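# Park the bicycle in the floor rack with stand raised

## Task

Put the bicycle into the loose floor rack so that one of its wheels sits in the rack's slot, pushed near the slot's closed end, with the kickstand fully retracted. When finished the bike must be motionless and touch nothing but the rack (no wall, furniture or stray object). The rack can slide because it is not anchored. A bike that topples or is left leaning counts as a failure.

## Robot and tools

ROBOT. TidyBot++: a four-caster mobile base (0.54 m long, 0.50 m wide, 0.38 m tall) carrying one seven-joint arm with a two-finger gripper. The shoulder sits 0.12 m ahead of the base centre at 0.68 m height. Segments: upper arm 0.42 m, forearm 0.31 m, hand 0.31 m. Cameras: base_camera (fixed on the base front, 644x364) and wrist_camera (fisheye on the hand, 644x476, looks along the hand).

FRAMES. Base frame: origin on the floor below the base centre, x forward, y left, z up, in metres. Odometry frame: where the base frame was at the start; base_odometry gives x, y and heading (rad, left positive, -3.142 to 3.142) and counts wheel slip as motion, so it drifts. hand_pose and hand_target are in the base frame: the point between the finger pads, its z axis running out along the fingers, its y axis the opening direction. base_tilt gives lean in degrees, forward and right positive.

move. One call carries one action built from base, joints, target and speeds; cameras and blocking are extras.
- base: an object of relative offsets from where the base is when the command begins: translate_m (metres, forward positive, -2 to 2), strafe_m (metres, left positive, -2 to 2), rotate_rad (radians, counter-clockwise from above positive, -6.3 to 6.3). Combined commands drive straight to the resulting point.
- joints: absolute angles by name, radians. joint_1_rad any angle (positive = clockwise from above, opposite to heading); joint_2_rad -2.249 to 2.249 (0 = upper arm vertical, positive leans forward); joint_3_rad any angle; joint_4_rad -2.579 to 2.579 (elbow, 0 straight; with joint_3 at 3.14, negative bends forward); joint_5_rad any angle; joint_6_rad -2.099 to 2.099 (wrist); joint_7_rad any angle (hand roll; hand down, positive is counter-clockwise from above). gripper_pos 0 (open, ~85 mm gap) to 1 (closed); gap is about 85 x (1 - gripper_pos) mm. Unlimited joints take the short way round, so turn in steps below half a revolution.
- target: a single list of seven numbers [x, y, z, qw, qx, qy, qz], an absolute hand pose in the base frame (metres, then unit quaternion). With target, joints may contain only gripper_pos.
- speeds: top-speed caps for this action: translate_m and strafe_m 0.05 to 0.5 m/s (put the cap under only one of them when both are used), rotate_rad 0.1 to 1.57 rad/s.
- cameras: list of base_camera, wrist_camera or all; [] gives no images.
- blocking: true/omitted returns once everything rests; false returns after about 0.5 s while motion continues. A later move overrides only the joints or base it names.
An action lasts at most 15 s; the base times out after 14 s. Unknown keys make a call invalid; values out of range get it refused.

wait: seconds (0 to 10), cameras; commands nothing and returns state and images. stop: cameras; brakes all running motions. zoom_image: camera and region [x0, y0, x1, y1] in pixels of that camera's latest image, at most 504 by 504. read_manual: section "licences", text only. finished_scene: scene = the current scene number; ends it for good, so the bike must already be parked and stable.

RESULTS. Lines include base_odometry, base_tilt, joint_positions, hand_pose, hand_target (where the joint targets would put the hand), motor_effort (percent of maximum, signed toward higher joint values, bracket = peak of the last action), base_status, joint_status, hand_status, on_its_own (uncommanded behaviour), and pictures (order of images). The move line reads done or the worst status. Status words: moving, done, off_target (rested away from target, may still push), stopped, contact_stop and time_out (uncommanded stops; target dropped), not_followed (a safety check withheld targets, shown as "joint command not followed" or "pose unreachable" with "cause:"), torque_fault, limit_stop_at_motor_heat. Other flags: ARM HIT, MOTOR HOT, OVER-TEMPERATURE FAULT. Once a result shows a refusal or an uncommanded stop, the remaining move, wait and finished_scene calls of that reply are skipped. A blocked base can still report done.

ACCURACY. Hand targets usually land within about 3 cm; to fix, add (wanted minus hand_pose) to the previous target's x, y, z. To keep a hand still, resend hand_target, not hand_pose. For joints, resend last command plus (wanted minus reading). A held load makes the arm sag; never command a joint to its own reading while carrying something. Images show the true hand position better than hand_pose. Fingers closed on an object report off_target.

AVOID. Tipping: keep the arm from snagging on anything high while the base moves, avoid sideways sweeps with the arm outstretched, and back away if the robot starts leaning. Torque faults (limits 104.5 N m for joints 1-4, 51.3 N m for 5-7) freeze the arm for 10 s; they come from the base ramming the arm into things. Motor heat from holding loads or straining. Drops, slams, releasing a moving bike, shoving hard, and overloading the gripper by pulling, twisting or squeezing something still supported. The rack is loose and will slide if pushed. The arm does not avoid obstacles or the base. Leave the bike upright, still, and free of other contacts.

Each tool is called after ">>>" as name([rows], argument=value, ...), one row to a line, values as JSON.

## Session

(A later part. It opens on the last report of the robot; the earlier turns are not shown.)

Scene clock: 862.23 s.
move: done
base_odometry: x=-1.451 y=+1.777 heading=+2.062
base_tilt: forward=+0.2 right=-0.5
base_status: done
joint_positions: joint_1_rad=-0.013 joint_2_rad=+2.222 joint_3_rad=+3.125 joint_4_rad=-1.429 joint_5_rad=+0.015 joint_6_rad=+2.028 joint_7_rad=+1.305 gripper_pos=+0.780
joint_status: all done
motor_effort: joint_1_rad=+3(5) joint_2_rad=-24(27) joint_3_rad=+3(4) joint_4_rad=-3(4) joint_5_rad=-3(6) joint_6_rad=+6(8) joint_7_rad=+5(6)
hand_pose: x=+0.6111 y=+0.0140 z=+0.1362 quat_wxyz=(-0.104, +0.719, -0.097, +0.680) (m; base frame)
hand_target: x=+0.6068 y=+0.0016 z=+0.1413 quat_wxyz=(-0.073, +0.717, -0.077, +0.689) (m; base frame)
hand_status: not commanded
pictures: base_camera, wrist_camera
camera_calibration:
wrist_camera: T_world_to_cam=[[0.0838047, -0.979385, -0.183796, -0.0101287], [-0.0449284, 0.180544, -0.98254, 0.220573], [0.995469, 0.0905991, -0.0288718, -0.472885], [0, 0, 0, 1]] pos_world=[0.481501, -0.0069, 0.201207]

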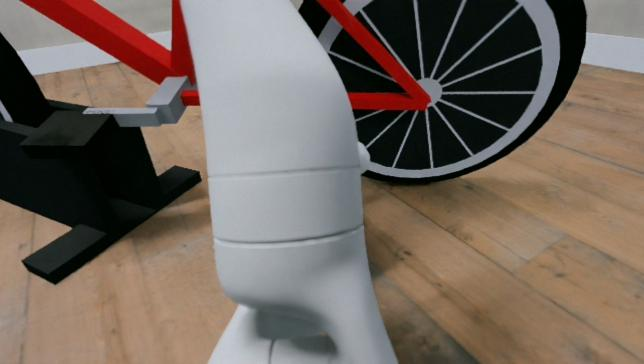

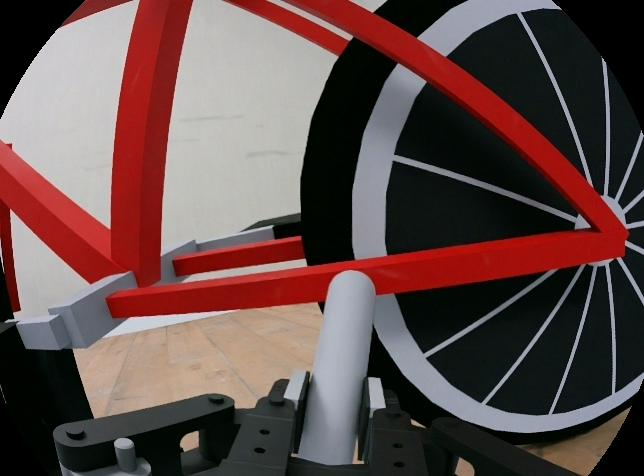

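>>> move(base={"strafe_m": -0.02}, joints={"joint_7_rad": 1.65, "gripper_pos": 0.95}, speeds={"strafe_m": 0.05})

Scene clock: 863.67 s.
move: off_target
base_odometry: x=-1.433 y=+1.786 heading=+2.062
base_tilt: forward=+0.2 right=-0.5
base_status: done
joint_positions: joint_1_rad=-0.027 joint_2_rad=+2.224 joint_3_rad=+3.122 joint_4_rad=-1.432 joint_5_rad=+0.020 joint_6_rad=+2.037 joint_7_rad=+1.568 gripper_pos=+0.780
joint_status: gripper_pos off_target (ended at +0.780, target +0.950); the others done
motor_effort: joint_1_rad=+5(9) joint_2_rad=-25(26) joint_3_rad=+5(6) joint_4_rad=-2(4) joint_5_rad=-6(9) joint_6_rad=+4(10) joint_7_rad=+6(7)
hand_pose: x=+0.6090 y=+0.0226 z=+0.1378 quat_wxyz=(-0.021, +0.724, +0.002, +0.690) (m; base frame)
hand_target: x=+0.6068 y=+0.0016 z=+0.1413 quat_wxyz=(+0.027, +0.720, +0.028, +0.693) (m; base frame)
hand_status: not commanded
pictures: base_camera, wrist_camera
camera_calibration:
wrist_camera: T_world_to_cam=[[0.113403, -0.990937, 0.0719989, -0.0541955], [-0.0355379, -0.0764656, -0.996439, 0.222515], [0.992913, 0.11044, -0.0438872, -0.468443], [0, 0, 0, 1]] pos_world=[0.479177, 0.0150454, 0.205066]

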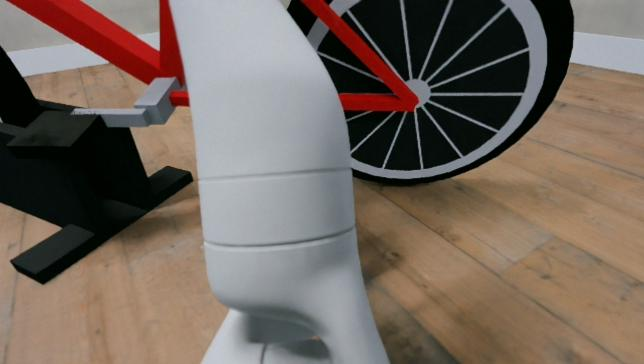

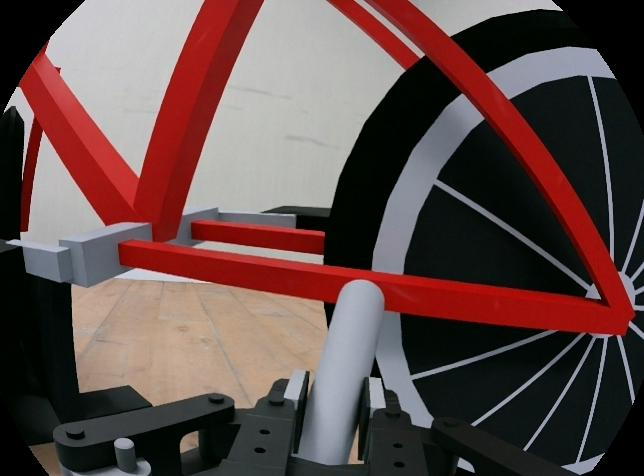

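>>> move(base={"strafe_m": -0.02}, joints={"joint_7_rad": 1.95}, speeds={"strafe_m": 0.05})

Scene clock: 865.77 s.
move: done
base_odometry: x=-1.416 y=+1.796 heading=+2.063
base_tilt: forward=+0.2 right=-0.5
base_status: done
joint_positions: joint_1_rad=-0.038 joint_2_rad=+2.229 joint_3_rad=+3.122 joint_4_rad=-1.435 joint_5_rad=+0.025 joint_6_rad=+2.054 joint_7_rad=+1.871 gripper_pos=+0.780
joint_status: all done
motor_effort: joint_1_rad=+7(9) joint_2_rad=-26(27) joint_3_rad=+4(6) joint_4_rad=+0(3) joint_5_rad=-7(9) joint_6_rad=+1(4) joint_7_rad=+5(7)
hand_pose: x=+0.6057 y=+0.0292 z=+0.1403 quat_wxyz=(+0.078, +0.711, +0.115, +0.689) (m; base frame)
hand_target: x=+0.6068 y=+0.0016 z=+0.1413 quat_wxyz=(+0.130, +0.708, +0.135, +0.681) (m; base frame)
hand_status: not commanded
pictures: base_camera, wrist_camera
camera_calibration:
wrist_camera: T_world_to_cam=[[0.13552, -0.921762, 0.363304, -0.103808], [-0.00843472, -0.367747, -0.929888, 0.208122], [0.990739, 0.122954, -0.0576117, -0.462865], [0, 0, 0, 1]] pos_world=[0.474402, 0.0377615, 0.204578]

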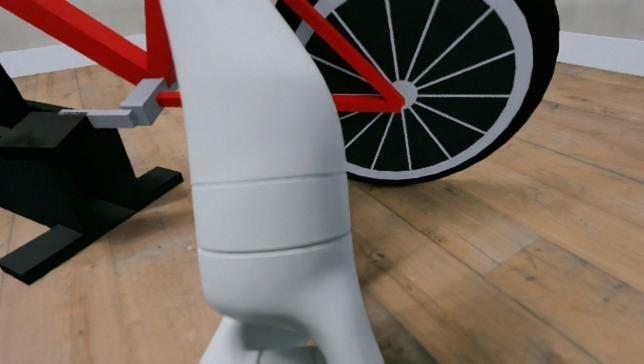

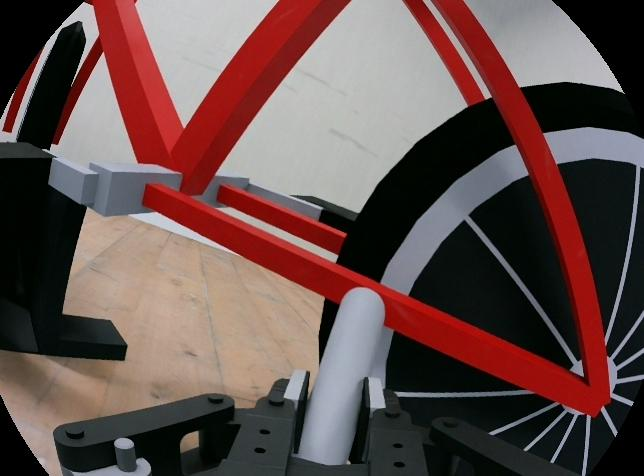

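>>> move(base={"strafe_m": -0.016, "translate_m": -0.005}, joints={"joint_7_rad": 2.22, "joint_2_rad": 2.20, "joint_6_rad": 2.03}, speeds={"strafe_m": 0.05})

>>> move(base={"strafe_m": -0.013, "translate_m": -0.007}, joints={"joint_7_rad": 2.48, "joint_2_rad": 2.17, "joint_6_rad": 2.0}, speeds={"strafe_m": 0.05})

Scene clock: 867.97 s.
move: done
base_odometry: x=-1.399 y=+1.799 heading=+2.063
base_tilt: forward=+0.2 right=-0.5
base_status: done
joint_positions: joint_1_rad=+0.006 joint_2_rad=+2.207 joint_3_rad=+3.129 joint_4_rad=-1.442 joint_5_rad=-0.012 joint_6_rad=+2.021 joint_7_rad=+2.163 gripper_pos=+0.950
joint_status: all done
on_its_own: gripper_pos moved +0.170 to your old target +0.950
motor_effort: joint_1_rad=+1(15) joint_2_rad=-25(33) joint_3_rad=-1(5) joint_4_rad=-3(7) joint_5_rad=+0(16) joint_6_rad=+9(17) joint_7_rad=+1(6)
hand_pose: x=+0.6154 y=-0.0032 z=+0.1393 quat_wxyz=(+0.207, +0.698, +0.202, +0.655) (m; base frame)
hand_target: x=+0.6200 y=+0.0016 z=+0.1459 quat_wxyz=(+0.221, +0.683, +0.229, +0.657) (m; base frame)
hand_status: not commanded
pictures: base_camera, wrist_camera
camera_calibration:
wrist_camera: T_world_to_cam=[[0.0947231, -0.770351, 0.630545, -0.146202], [-0.0495891, -0.636258, -0.769881, 0.197562], [0.994268, 0.0416574, -0.0984693, -0.465265], [0, 0, 0, 1]] pos_world=[0.486244, 0.0324554, 0.198471]

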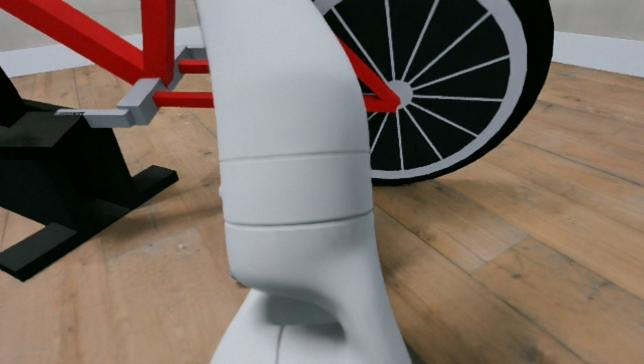

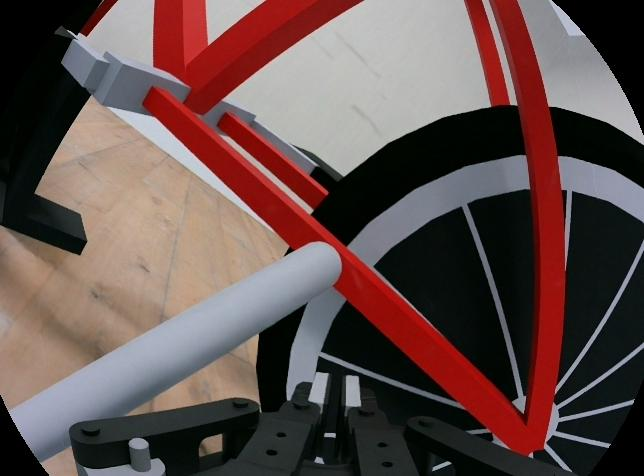

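Scene clock: 868.97 s.
move: done
base_odometry: x=-1.384 y=+1.799 heading=+2.063
base_tilt: forward=+0.2 right=-0.5
base_status: done
joint_positions: joint_1_rad=+0.004 joint_2_rad=+2.186 joint_3_rad=+3.129 joint_4_rad=-1.442 joint_5_rad=-0.012 joint_6_rad=+2.021 joint_7_rad=+2.429 gripper_pos=+0.950
joint_status: all done
motor_effort: joint_1_rad=+0(2) joint_2_rad=-26(27) joint_3_rad=-1(1) joint_4_rad=-2(3) joint_5_rad=+0(2) joint_6_rad=+9(9) joint_7_rad=+1(1)
hand_pose: x=+0.6271 y=-0.0022 z=+0.1503 quat_wxyz=(+0.294, +0.658, +0.291, +0.629) (m; base frame)
hand_target: x=+0.6356 y=+0.0016 z=+0.1518 quat_wxyz=(+0.304, +0.648, +0.316, +0.623) (m; base frame)
hand_status: not commanded
pictures: base_camera, wrist_camera
camera_calibration:
wrist_camera: T_world_to_cam=[[0.0932009, -0.575963, 0.812145, -0.17934], [-0.0284791, -0.816904, -0.57607, 0.16445], [0.99524, 0.0305611, -0.0925391, -0.477404], [0, 0, 0, 1]] pos_world=[0.496529, 0.0456365, 0.196206]

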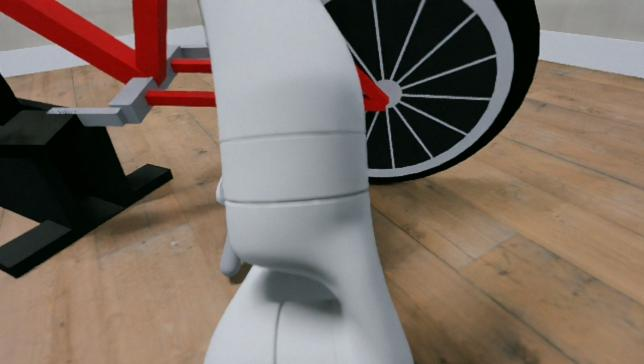

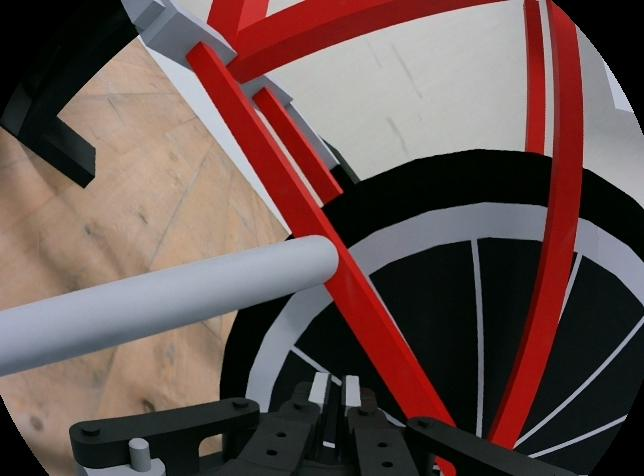

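>>> move(base={"translate_m": -0.1}, cameras=[])

>>> move(base={"strafe_m": 0.084}, joints={"joint_7_rad": 1.1, "gripper_pos": 0.3, "joint_2_rad": 2.24, "joint_4_rad": -1.375, "joint_6_rad": 1.965})

Scene clock: 873.63 s.
move: done
base_odometry: x=-1.337 y=+1.711 heading=+2.063
base_tilt: forward=+0.2 right=-0.5
base_status: done
joint_positions: joint_1_rad=+0.004 joint_2_rad=+2.181 joint_3_rad=+3.129 joint_4_rad=-1.442 joint_5_rad=-0.012 joint_6_rad=+2.021 joint_7_rad=+2.429 gripper_pos=+0.950
joint_status: not commanded
motor_effort: joint_1_rad=+1(1) joint_2_rad=-26(30) joint_3_rad=-1(1) joint_4_rad=-1(4) joint_5_rad=+1(2) joint_6_rad=+8(9) joint_7_rad=+1(1)
hand_pose: x=+0.6293 y=-0.0022 z=+0.1523 quat_wxyz=(+0.295, +0.657, +0.290, +0.630) (m; base frame)
hand_target: x=+0.6356 y=+0.0016 z=+0.1518 quat_wxyz=(+0.304, +0.648, +0.316, +0.623) (m; base frame)
hand_status: not commanded
pictures: none
No camera images: "cameras" was empty.

Scene clock: 875.57 s.
move: done
base_odometry: x=-1.411 y=+1.671 heading=+2.063
base_tilt: forward=+0.2 right=-0.5
base_status: done
joint_positions: joint_1_rad=-0.005 joint_2_rad=+2.231 joint_3_rad=+3.129 joint_4_rad=-1.397 joint_5_rad=-0.012 joint_6_rad=+2.021 joint_7_rad=+1.167 gripper_pos=+0.300
joint_status: all done
motor_effort: joint_1_rad=+1(3) joint_2_rad=-25(28) joint_3_rad=-1(2) joint_4_rad=-2(3) joint_5_rad=+1(2) joint_6_rad=+9(9) joint_7_rad=+1(2)
hand_pose: x=+0.6159 y=+0.0023 z=+0.1350 quat_wxyz=(-0.136, +0.704, -0.150, +0.681) (m; base frame)
hand_target: x=+0.6160 y=+0.0016 z=+0.1164 quat_wxyz=(-0.158, +0.714, -0.172, +0.660) (m; base frame)
hand_status: not commanded
pictures: base_camera, wrist_camera
camera_calibration:
wrist_camera: T_world_to_cam=[[0.0538144, -0.951945, -0.301503, 0.0120948], [-0.0204751, 0.300825, -0.95346, 0.202408], [0.998341, 0.0574831, -0.00330244, -0.481803], [0, 0, 0, 1]] pos_world=[0.484497, -0.0216804, 0.195044]

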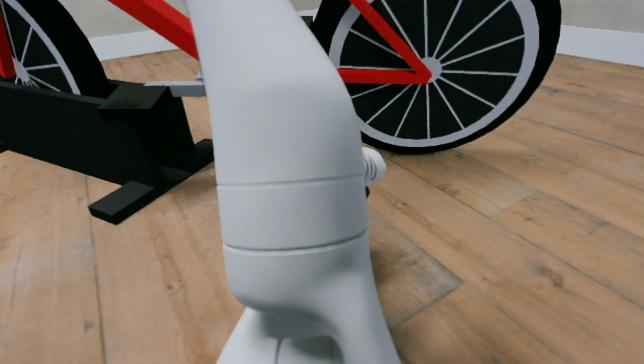

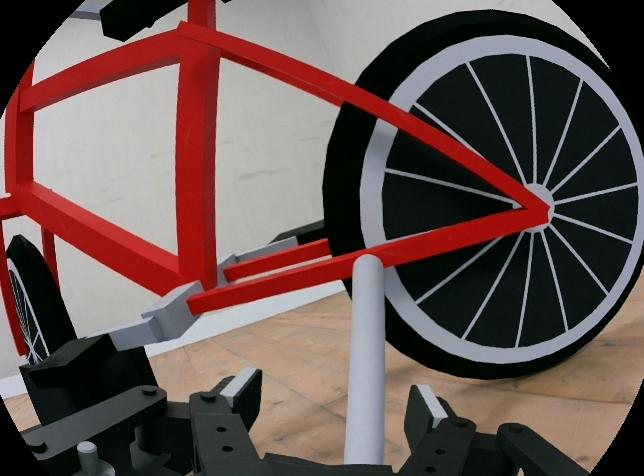

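>>> move(base={"translate_m": 0.045, "strafe_m": -0.015}, joints={"joint_7_rad": 1.04, "joint_4_rad": -1.34, "joint_6_rad": 1.90})

Scene clock: 877.57 s.
move: done
base_odometry: x=-1.419 y=+1.718 heading=+2.063
base_tilt: forward=+0.2 right=-0.5
base_status: done
joint_positions: joint_1_rad=-0.005 joint_2_rad=+2.237 joint_3_rad=+3.129 joint_4_rad=-1.358 joint_5_rad=-0.012 joint_6_rad=+1.954 joint_7_rad=+1.104 gripper_pos=+0.300
joint_status: all done
motor_effort: joint_1_rad=+0(1) joint_2_rad=-25(28) joint_3_rad=+0(1) joint_4_rad=-1(4) joint_5_rad=+1(2) joint_6_rad=+9(10) joint_7_rad=+1(1)
hand_pose: x=+0.6226 y=+0.0022 z=+0.1173 quat_wxyz=(-0.155, +0.710, -0.175, +0.664) (m; base frame)
hand_target: x=+0.6250 y=+0.0016 z=+0.1022 quat_wxyz=(-0.175, +0.718, -0.196, +0.644) (m; base frame)
hand_status: not commanded
pictures: base_camera, wrist_camera
camera_calibration:
wrist_camera: T_world_to_cam=[[0.0390771, -0.931144, -0.362552, 0.0225805], [-0.0513851, 0.360477, -0.931352, 0.202262], [0.997914, 0.0550243, -0.0337605, -0.484727], [0, 0, 0, 1]] pos_world=[0.493227, -0.0252133, 0.180199]

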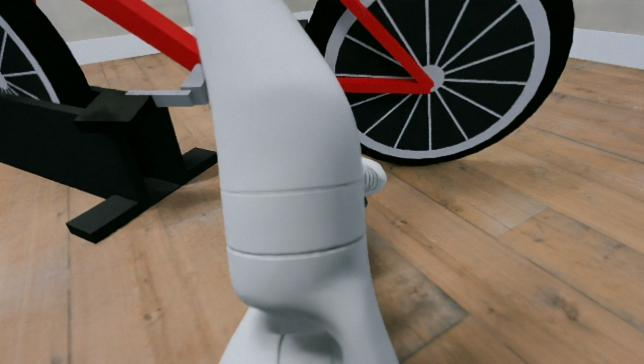

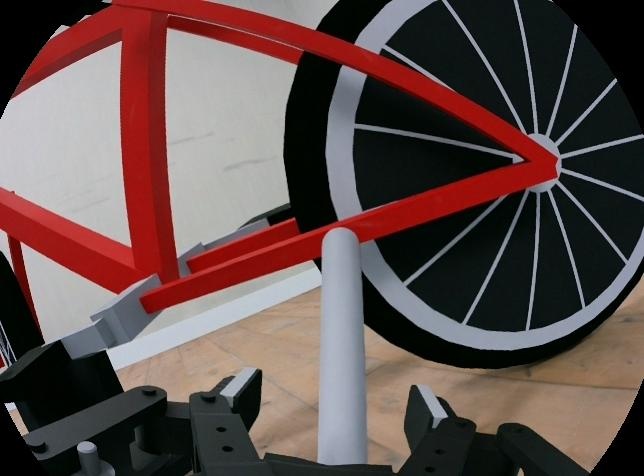

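>>> move(base={"translate_m": 0.016}, joints={"gripper_pos": 0.7})

>>> move(joints={"gripper_pos": 1.0})

Scene clock: 879.30 s.
move: done
base_odometry: x=-1.427 y=+1.732 heading=+2.063
base_tilt: forward=+0.2 right=-0.5
base_status: done
joint_positions: joint_1_rad=-0.005 joint_2_rad=+2.239 joint_3_rad=+3.129 joint_4_rad=-1.354 joint_5_rad=-0.012 joint_6_rad=+1.954 joint_7_rad=+1.104 gripper_pos=+0.700
joint_status: all done
motor_effort: joint_1_rad=+0(2) joint_2_rad=-25(27) joint_3_rad=+0(1) joint_4_rad=-2(3) joint_5_rad=+0(1) joint_6_rad=+8(9) joint_7_rad=+1(1)
hand_pose: x=+0.6230 y=+0.0021 z=+0.1173 quat_wxyz=(-0.155, +0.709, -0.175, +0.665) (m; base frame)
hand_target: x=+0.6250 y=+0.0016 z=+0.1022 quat_wxyz=(-0.175, +0.718, -0.196, +0.644) (m; base frame)
hand_status: not commanded
pictures: base_camera, wrist_camera
camera_calibration:
wrist_camera: T_world_to_cam=[[0.0398528, -0.93115, -0.362451, 0.0220478], [-0.0492963, 0.360465, -0.931469, 0.200972], [0.997989, 0.0549891, -0.0315367, -0.485433], [0, 0, 0, 1]] pos_world=[0.493485, -0.0252202, 0.179882]

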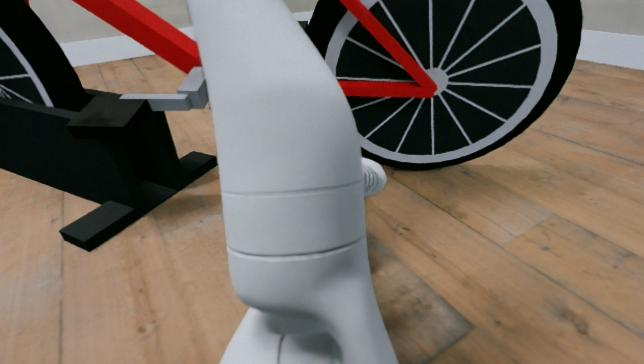

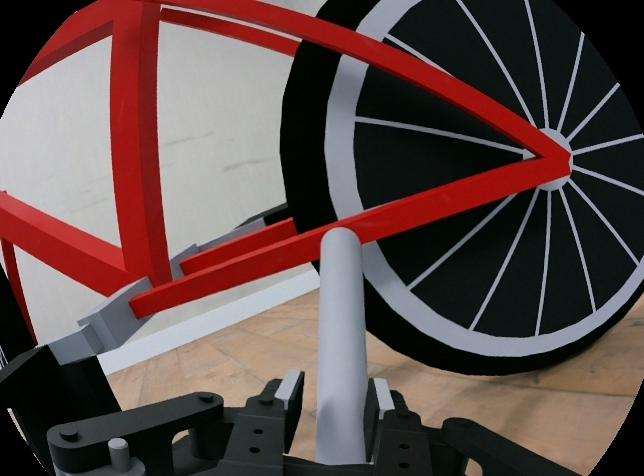

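Scene clock: 880.00 s.
move: done
base_odometry: x=-1.427 y=+1.732 heading=+2.063
base_tilt: forward=+0.2 right=-0.5
base_status: not commanded
joint_positions: joint_1_rad=+0.004 joint_2_rad=+2.243 joint_3_rad=+3.129 joint_4_rad=-1.354 joint_5_rad=-0.012 joint_6_rad=+1.960 joint_7_rad=+1.104 gripper_pos=+0.999
joint_status: all done
motor_effort: joint_1_rad=-1(3) joint_2_rad=-26(28) joint_3_rad=-1(1) joint_4_rad=+0(2) joint_5_rad=+2(4) joint_6_rad=+3(9) joint_7_rad=+1(1)
hand_pose: x=+0.6205 y=-0.0027 z=+0.1169 quat_wxyz=(-0.152, +0.708, -0.179, +0.666) (m; base frame)
hand_target: x=+0.6250 y=+0.0016 z=+0.1022 quat_wxyz=(-0.175, +0.718, -0.196, +0.644) (m; base frame)
hand_status: not commanded
pictures: base_camera, wrist_camera
camera_calibration:
wrist_camera: T_world_to_cam=[[0.0314938, -0.931527, -0.362305, 0.0226656], [-0.0442184, 0.360832, -0.931582, 0.199135], [0.998525, 0.0453596, -0.0298267, -0.483266], [0, 0, 0, 1]] pos_world=[0.490645, -0.0288198, 0.179308]

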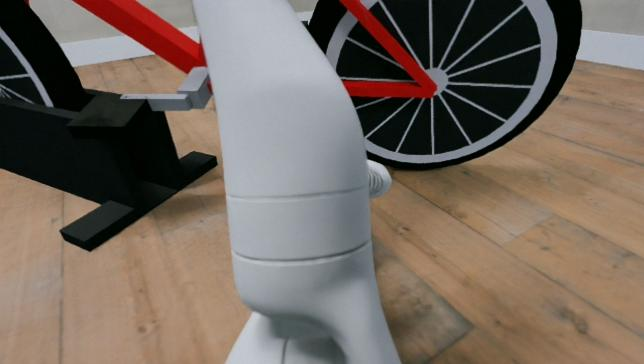

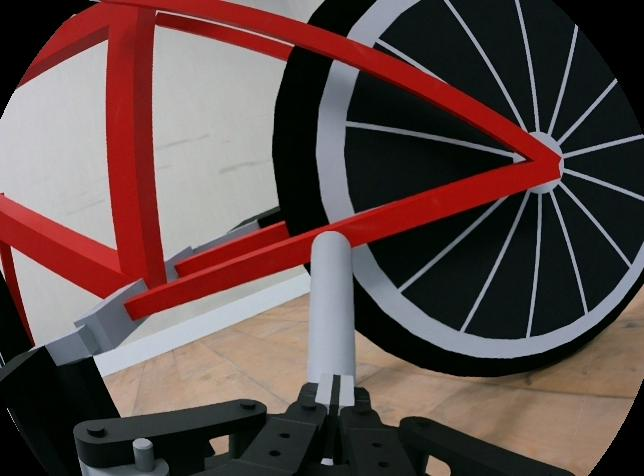

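>>> move(joints={"gripper_pos": 0.5}, cameras=[])

>>> move(base={"translate_m": 0.028, "strafe_m": 0.002}, cameras=["wrist_camera"])

>>> move(joints={"gripper_pos": 1.0})

Scene clock: 881.43 s.
move: done
base_odometry: x=-1.427 y=+1.732 heading=+2.063
base_tilt: forward=+0.2 right=-0.5
base_status: not commanded
joint_positions: joint_1_rad=+0.004 joint_2_rad=+2.243 joint_3_rad=+3.129 joint_4_rad=-1.353 joint_5_rad=-0.012 joint_6_rad=+1.940 joint_7_rad=+1.104 gripper_pos=+0.500
joint_status: all done
motor_effort: joint_1_rad=+0(2) joint_2_rad=-25(28) joint_3_rad=-1(1) joint_4_rad=-2(3) joint_5_rad=+1(3) joint_6_rad=+8(9) joint_7_rad=+1(1)
hand_pose: x=+0.6204 y=-0.0024 z=+0.1108 quat_wxyz=(-0.151, +0.714, -0.180, +0.659) (m; base frame)
hand_target: x=+0.6250 y=+0.0016 z=+0.1022 quat_wxyz=(-0.175, +0.718, -0.196, +0.644) (m; base frame)
hand_status: not commanded
pictures: none
No camera images: "cameras" was empty.

Scene clock: 882.40 s.
move: done
base_odometry: x=-1.442 y=+1.756 heading=+2.063
base_tilt: forward=+0.2 right=-0.5
base_status: done
joint_positions: joint_1_rad=+0.004 joint_2_rad=+2.239 joint_3_rad=+3.129 joint_4_rad=-1.351 joint_5_rad=-0.012 joint_6_rad=+1.940 joint_7_rad=+1.104 gripper_pos=+0.500
joint_status: not commanded
motor_effort: joint_1_rad=+0(1) joint_2_rad=-25(27) joint_3_rad=-1(1) joint_4_rad=-2(3) joint_5_rad=+0(1) joint_6_rad=+8(10) joint_7_rad=+1(1)
hand_pose: x=+0.6236 y=-0.0024 z=+0.1134 quat_wxyz=(-0.151, +0.712, -0.179, +0.662) (m; base frame)
hand_target: x=+0.6250 y=+0.0016 z=+0.1022 quat_wxyz=(-0.175, +0.718, -0.196, +0.644) (m; base frame)
hand_status: not commanded
pictures: wrist_camera
camera_calibration:
wrist_camera: T_world_to_cam=[[0.0274869, -0.931363, -0.363053, 0.0241454], [-0.0561348, 0.361179, -0.930806, 0.203253], [0.998045, 0.0459648, -0.0423542, -0.484685], [0, 0, 0, 1]] pos_world=[0.494484, -0.0286441, 0.177427]

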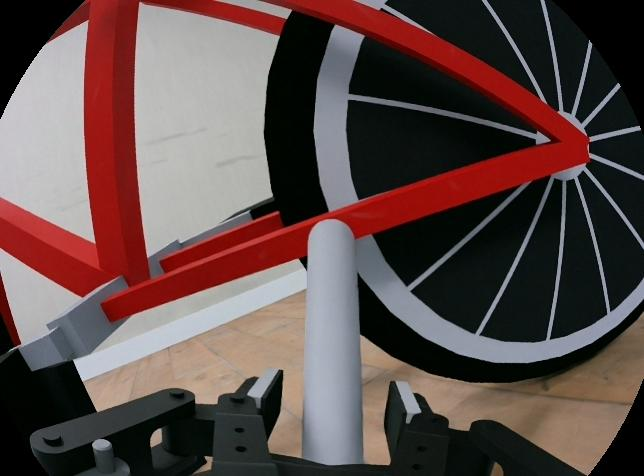

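Scene clock: 883.23 s.
move: off_target
base_odometry: x=-1.442 y=+1.756 heading=+2.063
base_tilt: forward=+0.2 right=-0.5
base_status: not commanded
joint_positions: joint_1_rad=+0.000 joint_2_rad=+2.239 joint_3_rad=+3.143 joint_4_rad=-1.351 joint_5_rad=-0.012 joint_6_rad=+1.941 joint_7_rad=+1.104 gripper_pos=+0.761
joint_status: gripper_pos off_target (ended at +0.761, target +1.000)
motor_effort: joint_1_rad=+2(3) joint_2_rad=-23(28) joint_3_rad=-4(4) joint_4_rad=-1(3) joint_5_rad=-1(2) joint_6_rad=+3(9) joint_7_rad=-3(3)
hand_pose: x=+0.6232 y=-0.0023 z=+0.1133 quat_wxyz=(-0.151, +0.714, -0.171, +0.662) (m; base frame)
hand_target: x=+0.6250 y=+0.0016 z=+0.1022 quat_wxyz=(-0.175, +0.718, -0.196, +0.644) (m; base frame)
hand_status: not commanded
pictures: base_camera, wrist_camera
camera_calibration:
wrist_camera: T_world_to_cam=[[0.0396806, -0.934927, -0.352614, 0.0154452], [-0.0603914, 0.350003, -0.9348, 0.206161], [0.997386, 0.0583883, -0.0425732, -0.483837], [0, 0, 0, 1]] pos_world=[0.494409, -0.0294666, 0.177567]

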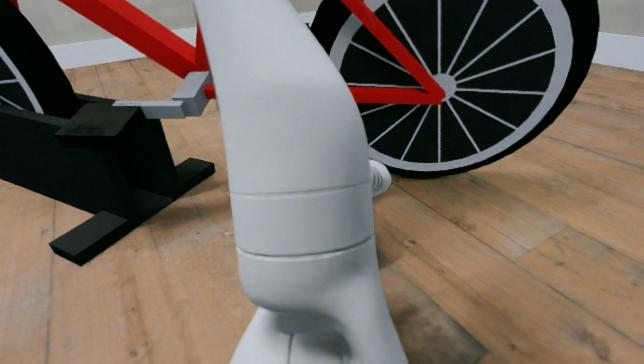

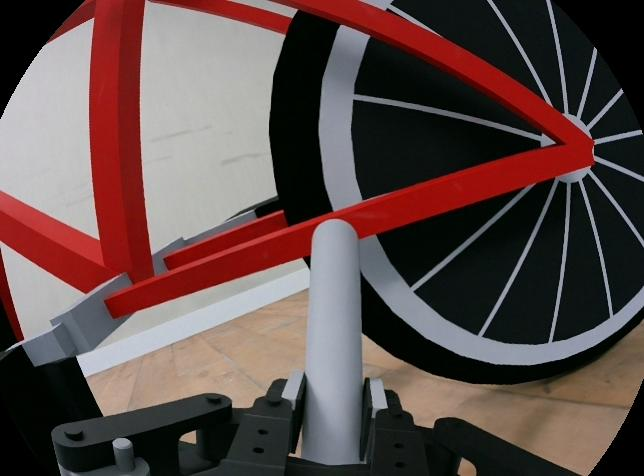

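>>> move(base={"strafe_m": -0.035}, joints={"joint_7_rad": 1.5}, speeds={"strafe_m": 0.05})

>>> move(base={"strafe_m": -0.027, "translate_m": -0.004}, joints={"joint_7_rad": 1.85, "joint_2_rad": 2.225, "joint_6_rad": 1.885}, speeds={"strafe_m": 0.05})

Scene clock: 885.77 s.
move: off_target
base_odometry: x=-1.411 y=+1.773 heading=+2.063
base_tilt: forward=+0.2 right=-0.5
base_status: done
joint_positions: joint_1_rad=-0.025 joint_2_rad=+2.240 joint_3_rad=+3.114 joint_4_rad=-1.351 joint_5_rad=+0.011 joint_6_rad=+1.941 joint_7_rad=+1.396 gripper_pos=+0.770
joint_status: joint_7_rad off_target (ended at +1.396, target +1.500)
motor_effort: joint_1_rad=+6(7) joint_2_rad=-26(28) joint_3_rad=+5(6) joint_4_rad=+2(3) joint_5_rad=-7(8) joint_6_rad=+0(5) joint_7_rad=+8(8)
hand_pose: x=+0.6226 y=+0.0208 z=+0.1133 quat_wxyz=(-0.075, +0.732, -0.067, +0.674) (m; base frame)
hand_target: x=+0.6250 y=+0.0016 z=+0.1022 quat_wxyz=(-0.024, +0.744, -0.027, +0.667) (m; base frame)
hand_status: not commanded
pictures: base_camera, wrist_camera
camera_calibration:
wrist_camera: T_world_to_cam=[[0.0884943, -0.990707, -0.103291, -0.0203815], [-0.0711159, 0.097149, -0.992726, 0.216563], [0.993535, 0.0951962, -0.0618579, -0.480854], [0, 0, 0, 1]] pos_world=[0.49495, 0.00454446, 0.183137]

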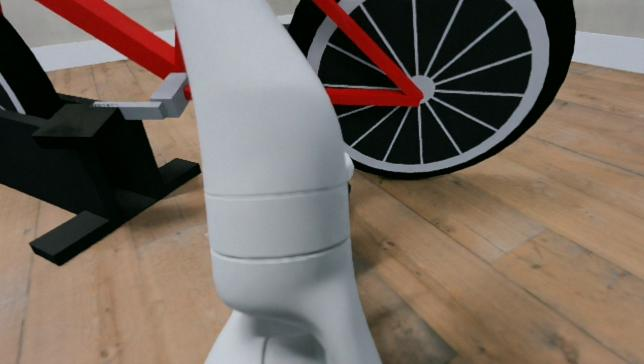

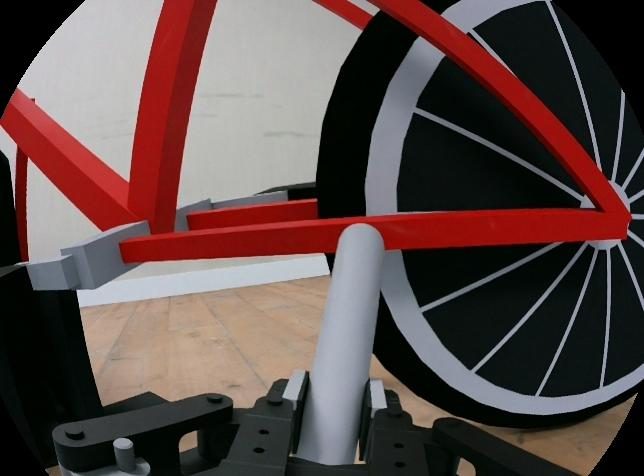

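Scene clock: 886.83 s.
move: done
base_odometry: x=-1.385 y=+1.782 heading=+2.064
base_tilt: forward=+0.2 right=-0.5
base_status: done
joint_positions: joint_1_rad=-0.023 joint_2_rad=+2.237 joint_3_rad=+3.114 joint_4_rad=-1.351 joint_5_rad=+0.014 joint_6_rad=+1.938 joint_7_rad=+1.755 gripper_pos=+0.770
joint_status: all done
motor_effort: joint_1_rad=+4(7) joint_2_rad=-27(29) joint_3_rad=+4(6) joint_4_rad=+1(3) joint_5_rad=-3(7) joint_6_rad=+2(4) joint_7_rad=+6(9)
hand_pose: x=+0.6244 y=+0.0206 z=+0.1141 quat_wxyz=(+0.046, +0.731, +0.065, +0.677) (m; base frame)
hand_target: x=+0.6332 y=+0.0016 z=+0.1053 quat_wxyz=(+0.093, +0.738, +0.103, +0.661) (m; base frame)
hand_status: not commanded
pictures: base_camera, wrist_camera
camera_calibration:
wrist_camera: T_world_to_cam=[[0.116376, -0.961169, 0.25022, -0.0790131], [-0.0609815, -0.258372, -0.964119, 0.21527], [0.991331, 0.0969416, -0.0886819, -0.47813], [0, 0, 0, 1]] pos_world=[0.496308, 0.0260252, 0.184915]

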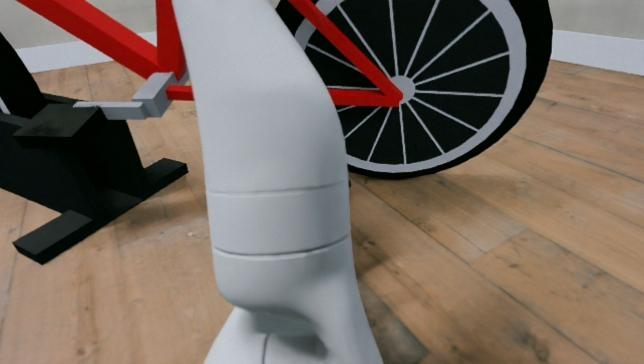

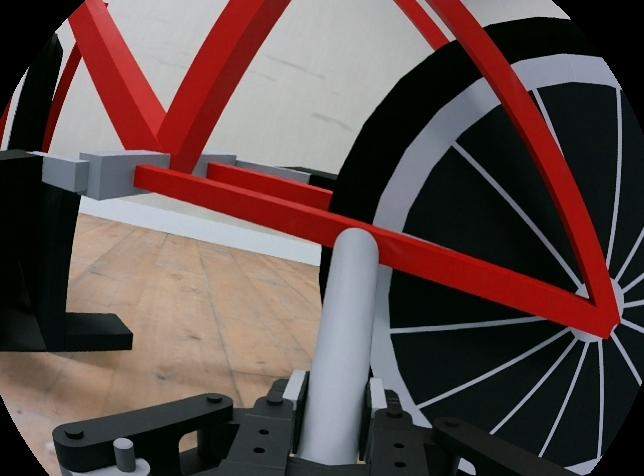

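>>> move(base={"strafe_m": -0.022, "translate_m": -0.008}, joints={"joint_7_rad": 2.15, "joint_2_rad": 2.185, "joint_6_rad": 1.85}, speeds={"strafe_m": 0.05})

Scene clock: 888.40 s.
move: done
base_odometry: x=-1.362 y=+1.786 heading=+2.064
base_tilt: forward=+0.2 right=-0.5
base_status: done
joint_positions: joint_1_rad=-0.020 joint_2_rad=+2.217 joint_3_rad=+3.114 joint_4_rad=-1.351 joint_5_rad=+0.016 joint_6_rad=+1.922 joint_7_rad=+2.070 gripper_pos=+0.770
joint_status: all done
motor_effort: joint_1_rad=+4(6) joint_2_rad=-30(32) joint_3_rad=+2(5) joint_4_rad=+4(4) joint_5_rad=-3(6) joint_6_rad=+3(6) joint_7_rad=+4(7)
hand_pose: x=+0.6354 y=+0.0203 z=+0.1195 quat_wxyz=(+0.152, +0.711, +0.178, +0.663) (m; base frame)
hand_target: x=+0.6549 y=+0.0016 z=+0.1154 quat_wxyz=(+0.191, +0.712, +0.211, +0.642) (m; base frame)
hand_status: not commanded
pictures: base_camera, wrist_camera
camera_calibration:
wrist_camera: T_world_to_cam=[[0.133942, -0.834597, 0.534328, -0.129607], [-0.0419269, -0.543476, -0.838377, 0.199631], [0.990102, 0.089891, -0.107786, -0.485272], [0, 0, 0, 1]] pos_world=[0.506199, 0.0439466, 0.184314]

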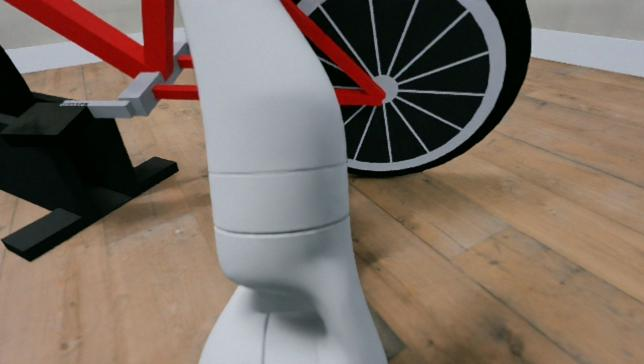

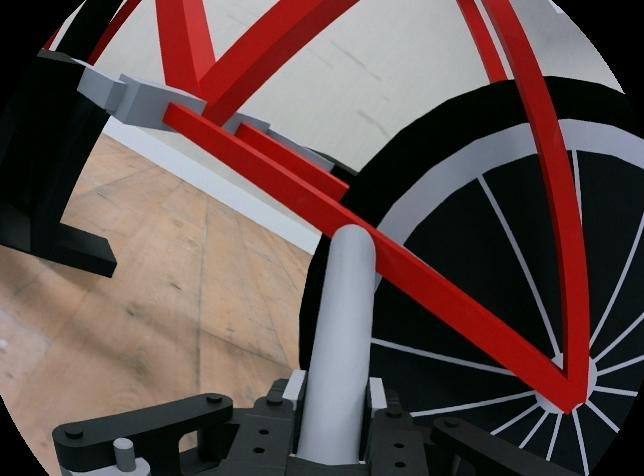

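>>> move(base={"strafe_m": -0.022, "translate_m": -0.013}, joints={"joint_7_rad": 2.52, "joint_2_rad": 2.13, "joint_6_rad": 1.80}, speeds={"strafe_m": 0.05})

Scene clock: 890.00 s.
move: off_target
base_odometry: x=-1.336 y=+1.785 heading=+2.064
base_tilt: forward=+0.2 right=-0.5
base_status: done
joint_positions: joint_1_rad=-0.015 joint_2_rad=+2.175 joint_3_rad=+3.122 joint_4_rad=-1.353 joint_5_rad=+0.018 joint_6_rad=+1.891 joint_7_rad=+2.444 gripper_pos=+0.770
joint_status: joint_2_rad off_target (ended at +2.176, target +2.130); the others done
motor_effort: joint_1_rad=+2(6) joint_2_rad=-33(34) joint_3_rad=-1(3) joint_4_rad=+5(6) joint_5_rad=-2(7) joint_6_rad=+0(6) joint_7_rad=+2(5)
hand_pose: x=+0.6572 y=+0.0173 z=+0.1313 quat_wxyz=(+0.275, +0.662, +0.308, +0.626) (m; base frame)
hand_target: x=+0.6840 y=+0.0016 z=+0.1302 quat_wxyz=(+0.307, +0.660, +0.338, +0.597) (m; base frame)
hand_status: not commanded
pictures: base_camera, wrist_camera
camera_calibration:
wrist_camera: T_world_to_cam=[[0.142411, -0.57295, 0.807123, -0.187261], [-0.010811, -0.816286, -0.577547, 0.1588], [0.989749, 0.0735233, -0.122442, -0.502904], [0, 0, 0, 1]] pos_world=[0.526133, 0.0593097, 0.18128]

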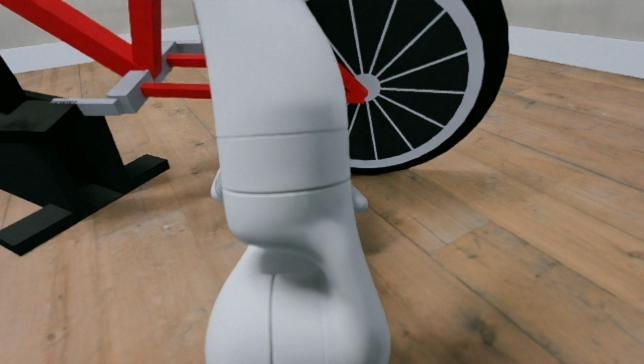

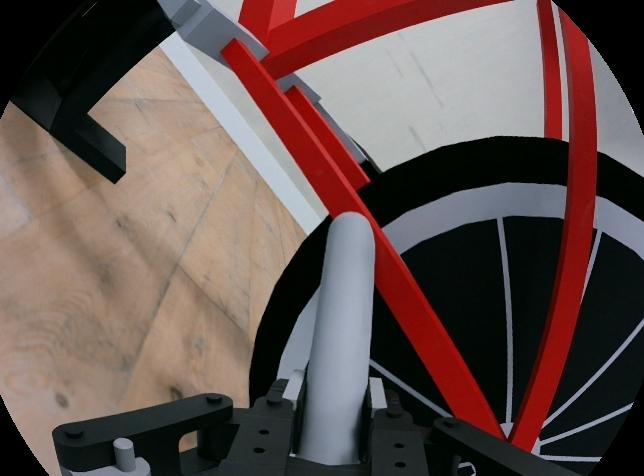

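>>> move(base={"strafe_m": -0.012, "translate_m": -0.022}, joints={"joint_7_rad": 2.85, "joint_2_rad": 2.06, "joint_6_rad": 1.74}, speeds={"translate_m": 0.05})

Scene clock: 891.63 s.
move: done
base_odometry: x=-1.315 y=+1.771 heading=+2.064
base_tilt: forward=+0.2 right=-0.5
base_status: done
joint_positions: joint_1_rad=+0.000 joint_2_rad=+2.099 joint_3_rad=+3.137 joint_4_rad=-1.357 joint_5_rad=+0.016 joint_6_rad=+1.826 joint_7_rad=+2.797 gripper_pos=+0.770
joint_status: all done
motor_effort: joint_1_rad=+1(2) joint_2_rad=-34(36) joint_3_rad=-3(5) joint_4_rad=+7(8) joint_5_rad=+1(3) joint_6_rad=+1(6) joint_7_rad=-2(3)
hand_pose: x=+0.6960 y=+0.0071 z=+0.1525 quat_wxyz=(+0.388, +0.594, +0.420, +0.565) (m; base frame)
hand_target: x=+0.7201 y=+0.0017 z=+0.1524 quat_wxyz=(+0.403, +0.593, +0.440, +0.542) (m; base frame)
hand_status: not commanded
pictures: base_camera, wrist_camera
camera_calibration:
wrist_camera: T_world_to_cam=[[0.137117, -0.243824, 0.960077, -0.237719], [0.00836982, -0.968912, -0.247264, 0.100523], [0.99052, 0.0419397, -0.130813, -0.537025], [0, 0, 0, 1]] pos_world=[0.563688, 0.0619585, 0.182834]

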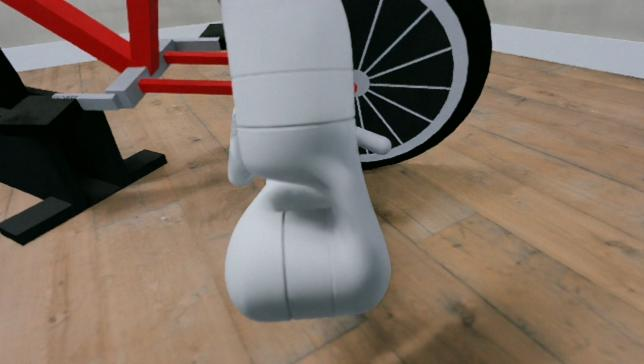

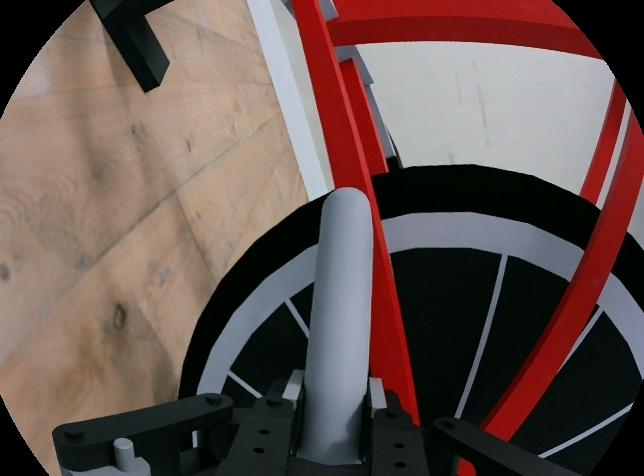

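>>> move(base={"strafe_m": -0.002, "translate_m": -0.022}, joints={"joint_7_rad": 3.15, "joint_2_rad": 1.99, "joint_6_rad": 1.67}, speeds={"translate_m": 0.05})

Scene clock: 893.13 s.
move: off_target
base_odometry: x=-1.302 y=+1.752 heading=+2.064
base_tilt: forward=+0.2 right=-0.5
base_status: done
joint_positions: joint_1_rad=+0.008 joint_2_rad=+2.051 joint_3_rad=+3.109 joint_4_rad=-1.358 joint_5_rad=+0.016 joint_6_rad=+1.738 joint_7_rad=+2.985 gripper_pos=+0.770
joint_status: joint_2_rad off_target (ended at +2.051, target +1.990); joint_7_rad off_target (ended at +2.985, target +3.150); the others done
motor_effort: joint_1_rad=-3(4) joint_2_rad=-40(41) joint_3_rad=+7(7) joint_4_rad=+6(8) joint_5_rad=+1(2) joint_6_rad=+2(7) joint_7_rad=+16(16)
hand_pose: x=+0.7194 y=+0.0072 z=+0.1539 quat_wxyz=(+0.429, +0.572, +0.471, +0.516) (m; base frame)
hand_target: x=+0.7545 y=+0.0017 z=+0.1740 quat_wxyz=(+0.479, +0.520, +0.523, +0.475) (m; base frame)
hand_status: not commanded
pictures: base_camera, wrist_camera
camera_calibration:
wrist_camera: T_world_to_cam=[[0.174289, -0.0855132, 0.980974, -0.27336], [-0.00382373, -0.996273, -0.0861675, 0.0850439], [0.984687, 0.0112671, -0.173967, -0.548923], [0, 0, 0, 1]] pos_world=[0.588486, 0.0675359, 0.179993]

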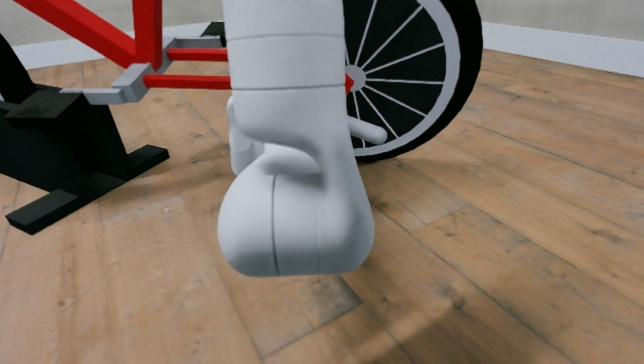

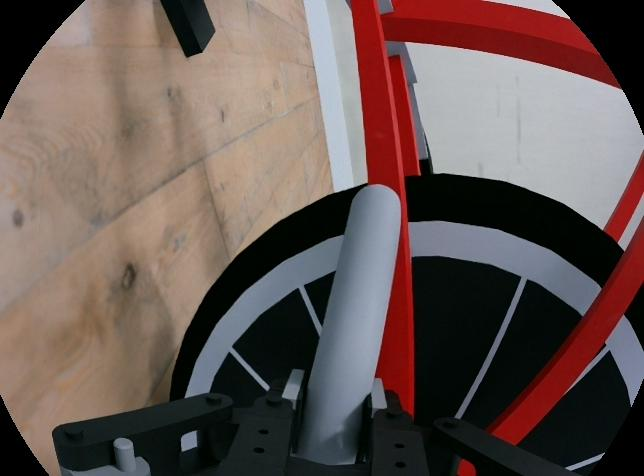

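>>> move(joints={"joint_7_rad": 2.98, "joint_2_rad": 2.025, "joint_6_rad": 1.70}, cameras=[])

>>> move(joints={"gripper_pos": 0.4})

Scene clock: 894.53 s.
move: done
base_odometry: x=-1.302 y=+1.752 heading=+2.064
base_tilt: forward=+0.2 right=-0.5
base_status: not commanded
joint_positions: joint_1_rad=+0.006 joint_2_rad=+2.052 joint_3_rad=+3.117 joint_4_rad=-1.357 joint_5_rad=+0.016 joint_6_rad=+1.739 joint_7_rad=+2.948 gripper_pos=+0.770
joint_status: all done
motor_effort: joint_1_rad=+0(4) joint_2_rad=-36(41) joint_3_rad=+3(7) joint_4_rad=+4(7) joint_5_rad=-1(2) joint_6_rad=+3(3) joint_7_rad=+9(16)
hand_pose: x=+0.7189 y=+0.0072 z=+0.1535 quat_wxyz=(+0.420, +0.578, +0.464, +0.524) (m; base frame)
hand_target: x=+0.7374 y=+0.0017 z=+0.1614 quat_wxyz=(+0.436, +0.564, +0.479, +0.513) (m; base frame)
hand_status: not commanded
pictures: none
No camera images: "cameras" was empty.

Scene clock: 895.50 s.
move: done
base_odometry: x=-1.302 y=+1.752 heading=+2.064
base_tilt: forward=+0.2 right=-0.5
base_status: not commanded
joint_positions: joint_1_rad=+0.003 joint_2_rad=+2.054 joint_3_rad=+3.126 joint_4_rad=-1.359 joint_5_rad=+0.015 joint_6_rad=+1.726 joint_7_rad=+2.957 gripper_pos=+0.400
joint_status: all done
motor_effort: joint_1_rad=-1(2) joint_2_rad=-36(41) joint_3_rad=-1(4) joint_4_rad=+5(7) joint_5_rad=+2(3) joint_6_rad=+2(13) joint_7_rad=+1(8)
hand_pose: x=+0.7168 y=+0.0073 z=+0.1477 quat_wxyz=(+0.419, +0.577, +0.474, +0.517) (m; base frame)
hand_target: x=+0.7374 y=+0.0017 z=+0.1614 quat_wxyz=(+0.436, +0.564, +0.479, +0.513) (m; base frame)
hand_status: not commanded
pictures: base_camera, wrist_camera
camera_calibration:
wrist_camera: T_world_to_cam=[[0.19194, -0.0966475, 0.976636, -0.278728], [0.00459671, -0.99504, -0.0993721, 0.0804765], [0.981396, 0.0235628, -0.190544, -0.542724], [0, 0, 0, 1]] pos_world=[0.585756, 0.065927, 0.176801]

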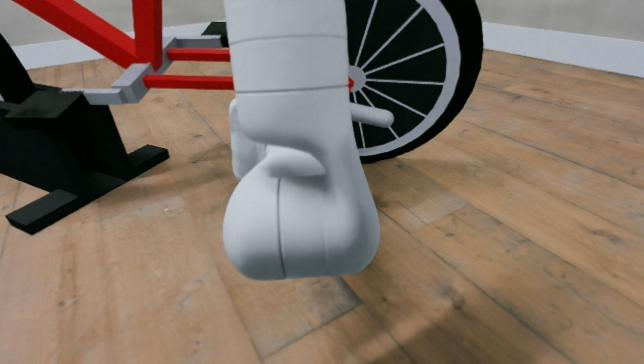

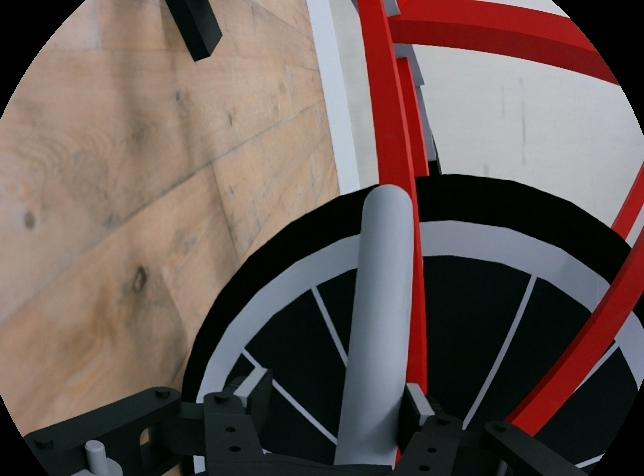

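>>> move(joints={"gripper_pos": 0.15}, cameras=[])

>>> move(base={"translate_m": -0.15}, speeds={"translate_m": 0.15})

Scene clock: 897.23 s.
move: done
base_odometry: x=-1.303 y=+1.752 heading=+2.064
base_tilt: forward=+0.2 right=-0.5
base_status: not commanded
joint_positions: joint_1_rad=+0.002 joint_2_rad=+2.026 joint_3_rad=+3.126 joint_4_rad=-1.345 joint_5_rad=+0.015 joint_6_rad=+1.717 joint_7_rad=+2.957 gripper_pos=+0.150
joint_status: all done
motor_effort: joint_1_rad=+1(2) joint_2_rad=-33(36) joint_3_rad=-1(1) joint_4_rad=+2(5) joint_5_rad=+1(2) joint_6_rad=+8(9) joint_7_rad=+1(1)
hand_pose: x=+0.7357 y=+0.0076 z=+0.1651 quat_wxyz=(+0.426, +0.568, +0.467, +0.526) (m; base frame)
hand_target: x=+0.7374 y=+0.0017 z=+0.1614 quat_wxyz=(+0.436, +0.564, +0.479, +0.513) (m; base frame)
hand_status: not commanded
pictures: none
No camera images: "cameras" was empty.

Scene clock: 898.83 s.
move: done
base_odometry: x=-1.231 y=+1.620 heading=+2.064
base_tilt: forward=+0.2 right=-0.5
base_status: done
joint_positions: joint_1_rad=+0.002 joint_2_rad=+2.031 joint_3_rad=+3.126 joint_4_rad=-1.345 joint_5_rad=+0.015 joint_6_rad=+1.717 joint_7_rad=+2.957 gripper_pos=+0.150
joint_status: not commanded
motor_effort: joint_1_rad=+1(1) joint_2_rad=-33(35) joint_3_rad=-1(1) joint_4_rad=+2(3) joint_5_rad=+1(2) joint_6_rad=+9(10) joint_7_rad=+1(1)
hand_pose: x=+0.7333 y=+0.0076 z=+0.1622 quat_wxyz=(+0.425, +0.570, +0.468, +0.525) (m; base frame)
hand_target: x=+0.7374 y=+0.0017 z=+0.1614 quat_wxyz=(+0.436, +0.564, +0.479, +0.513) (m; base frame)
hand_status: not commanded
pictures: base_camera, wrist_camera
camera_calibration:
wrist_camera: T_world_to_cam=[[0.164045, -0.0963207, 0.981739, -0.276401], [0.00793508, -0.99506, -0.0989536, 0.0795829], [0.986421, 0.024023, -0.16247, -0.564422], [0, 0, 0, 1]] pos_world=[0.601469, 0.0661258, 0.187527]

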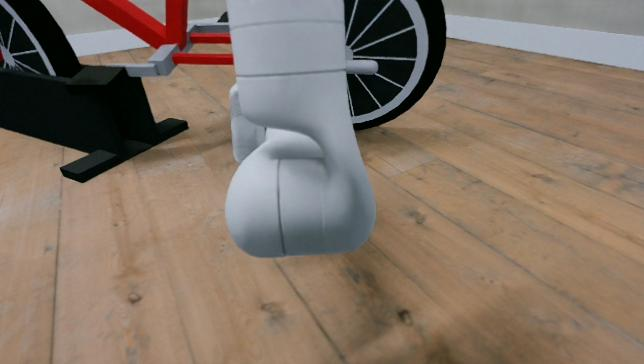

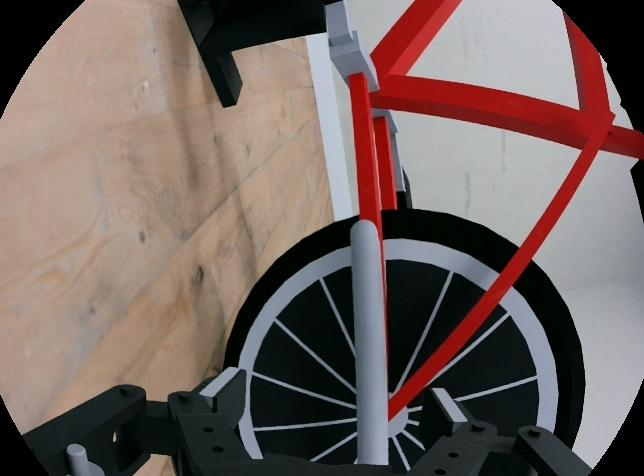

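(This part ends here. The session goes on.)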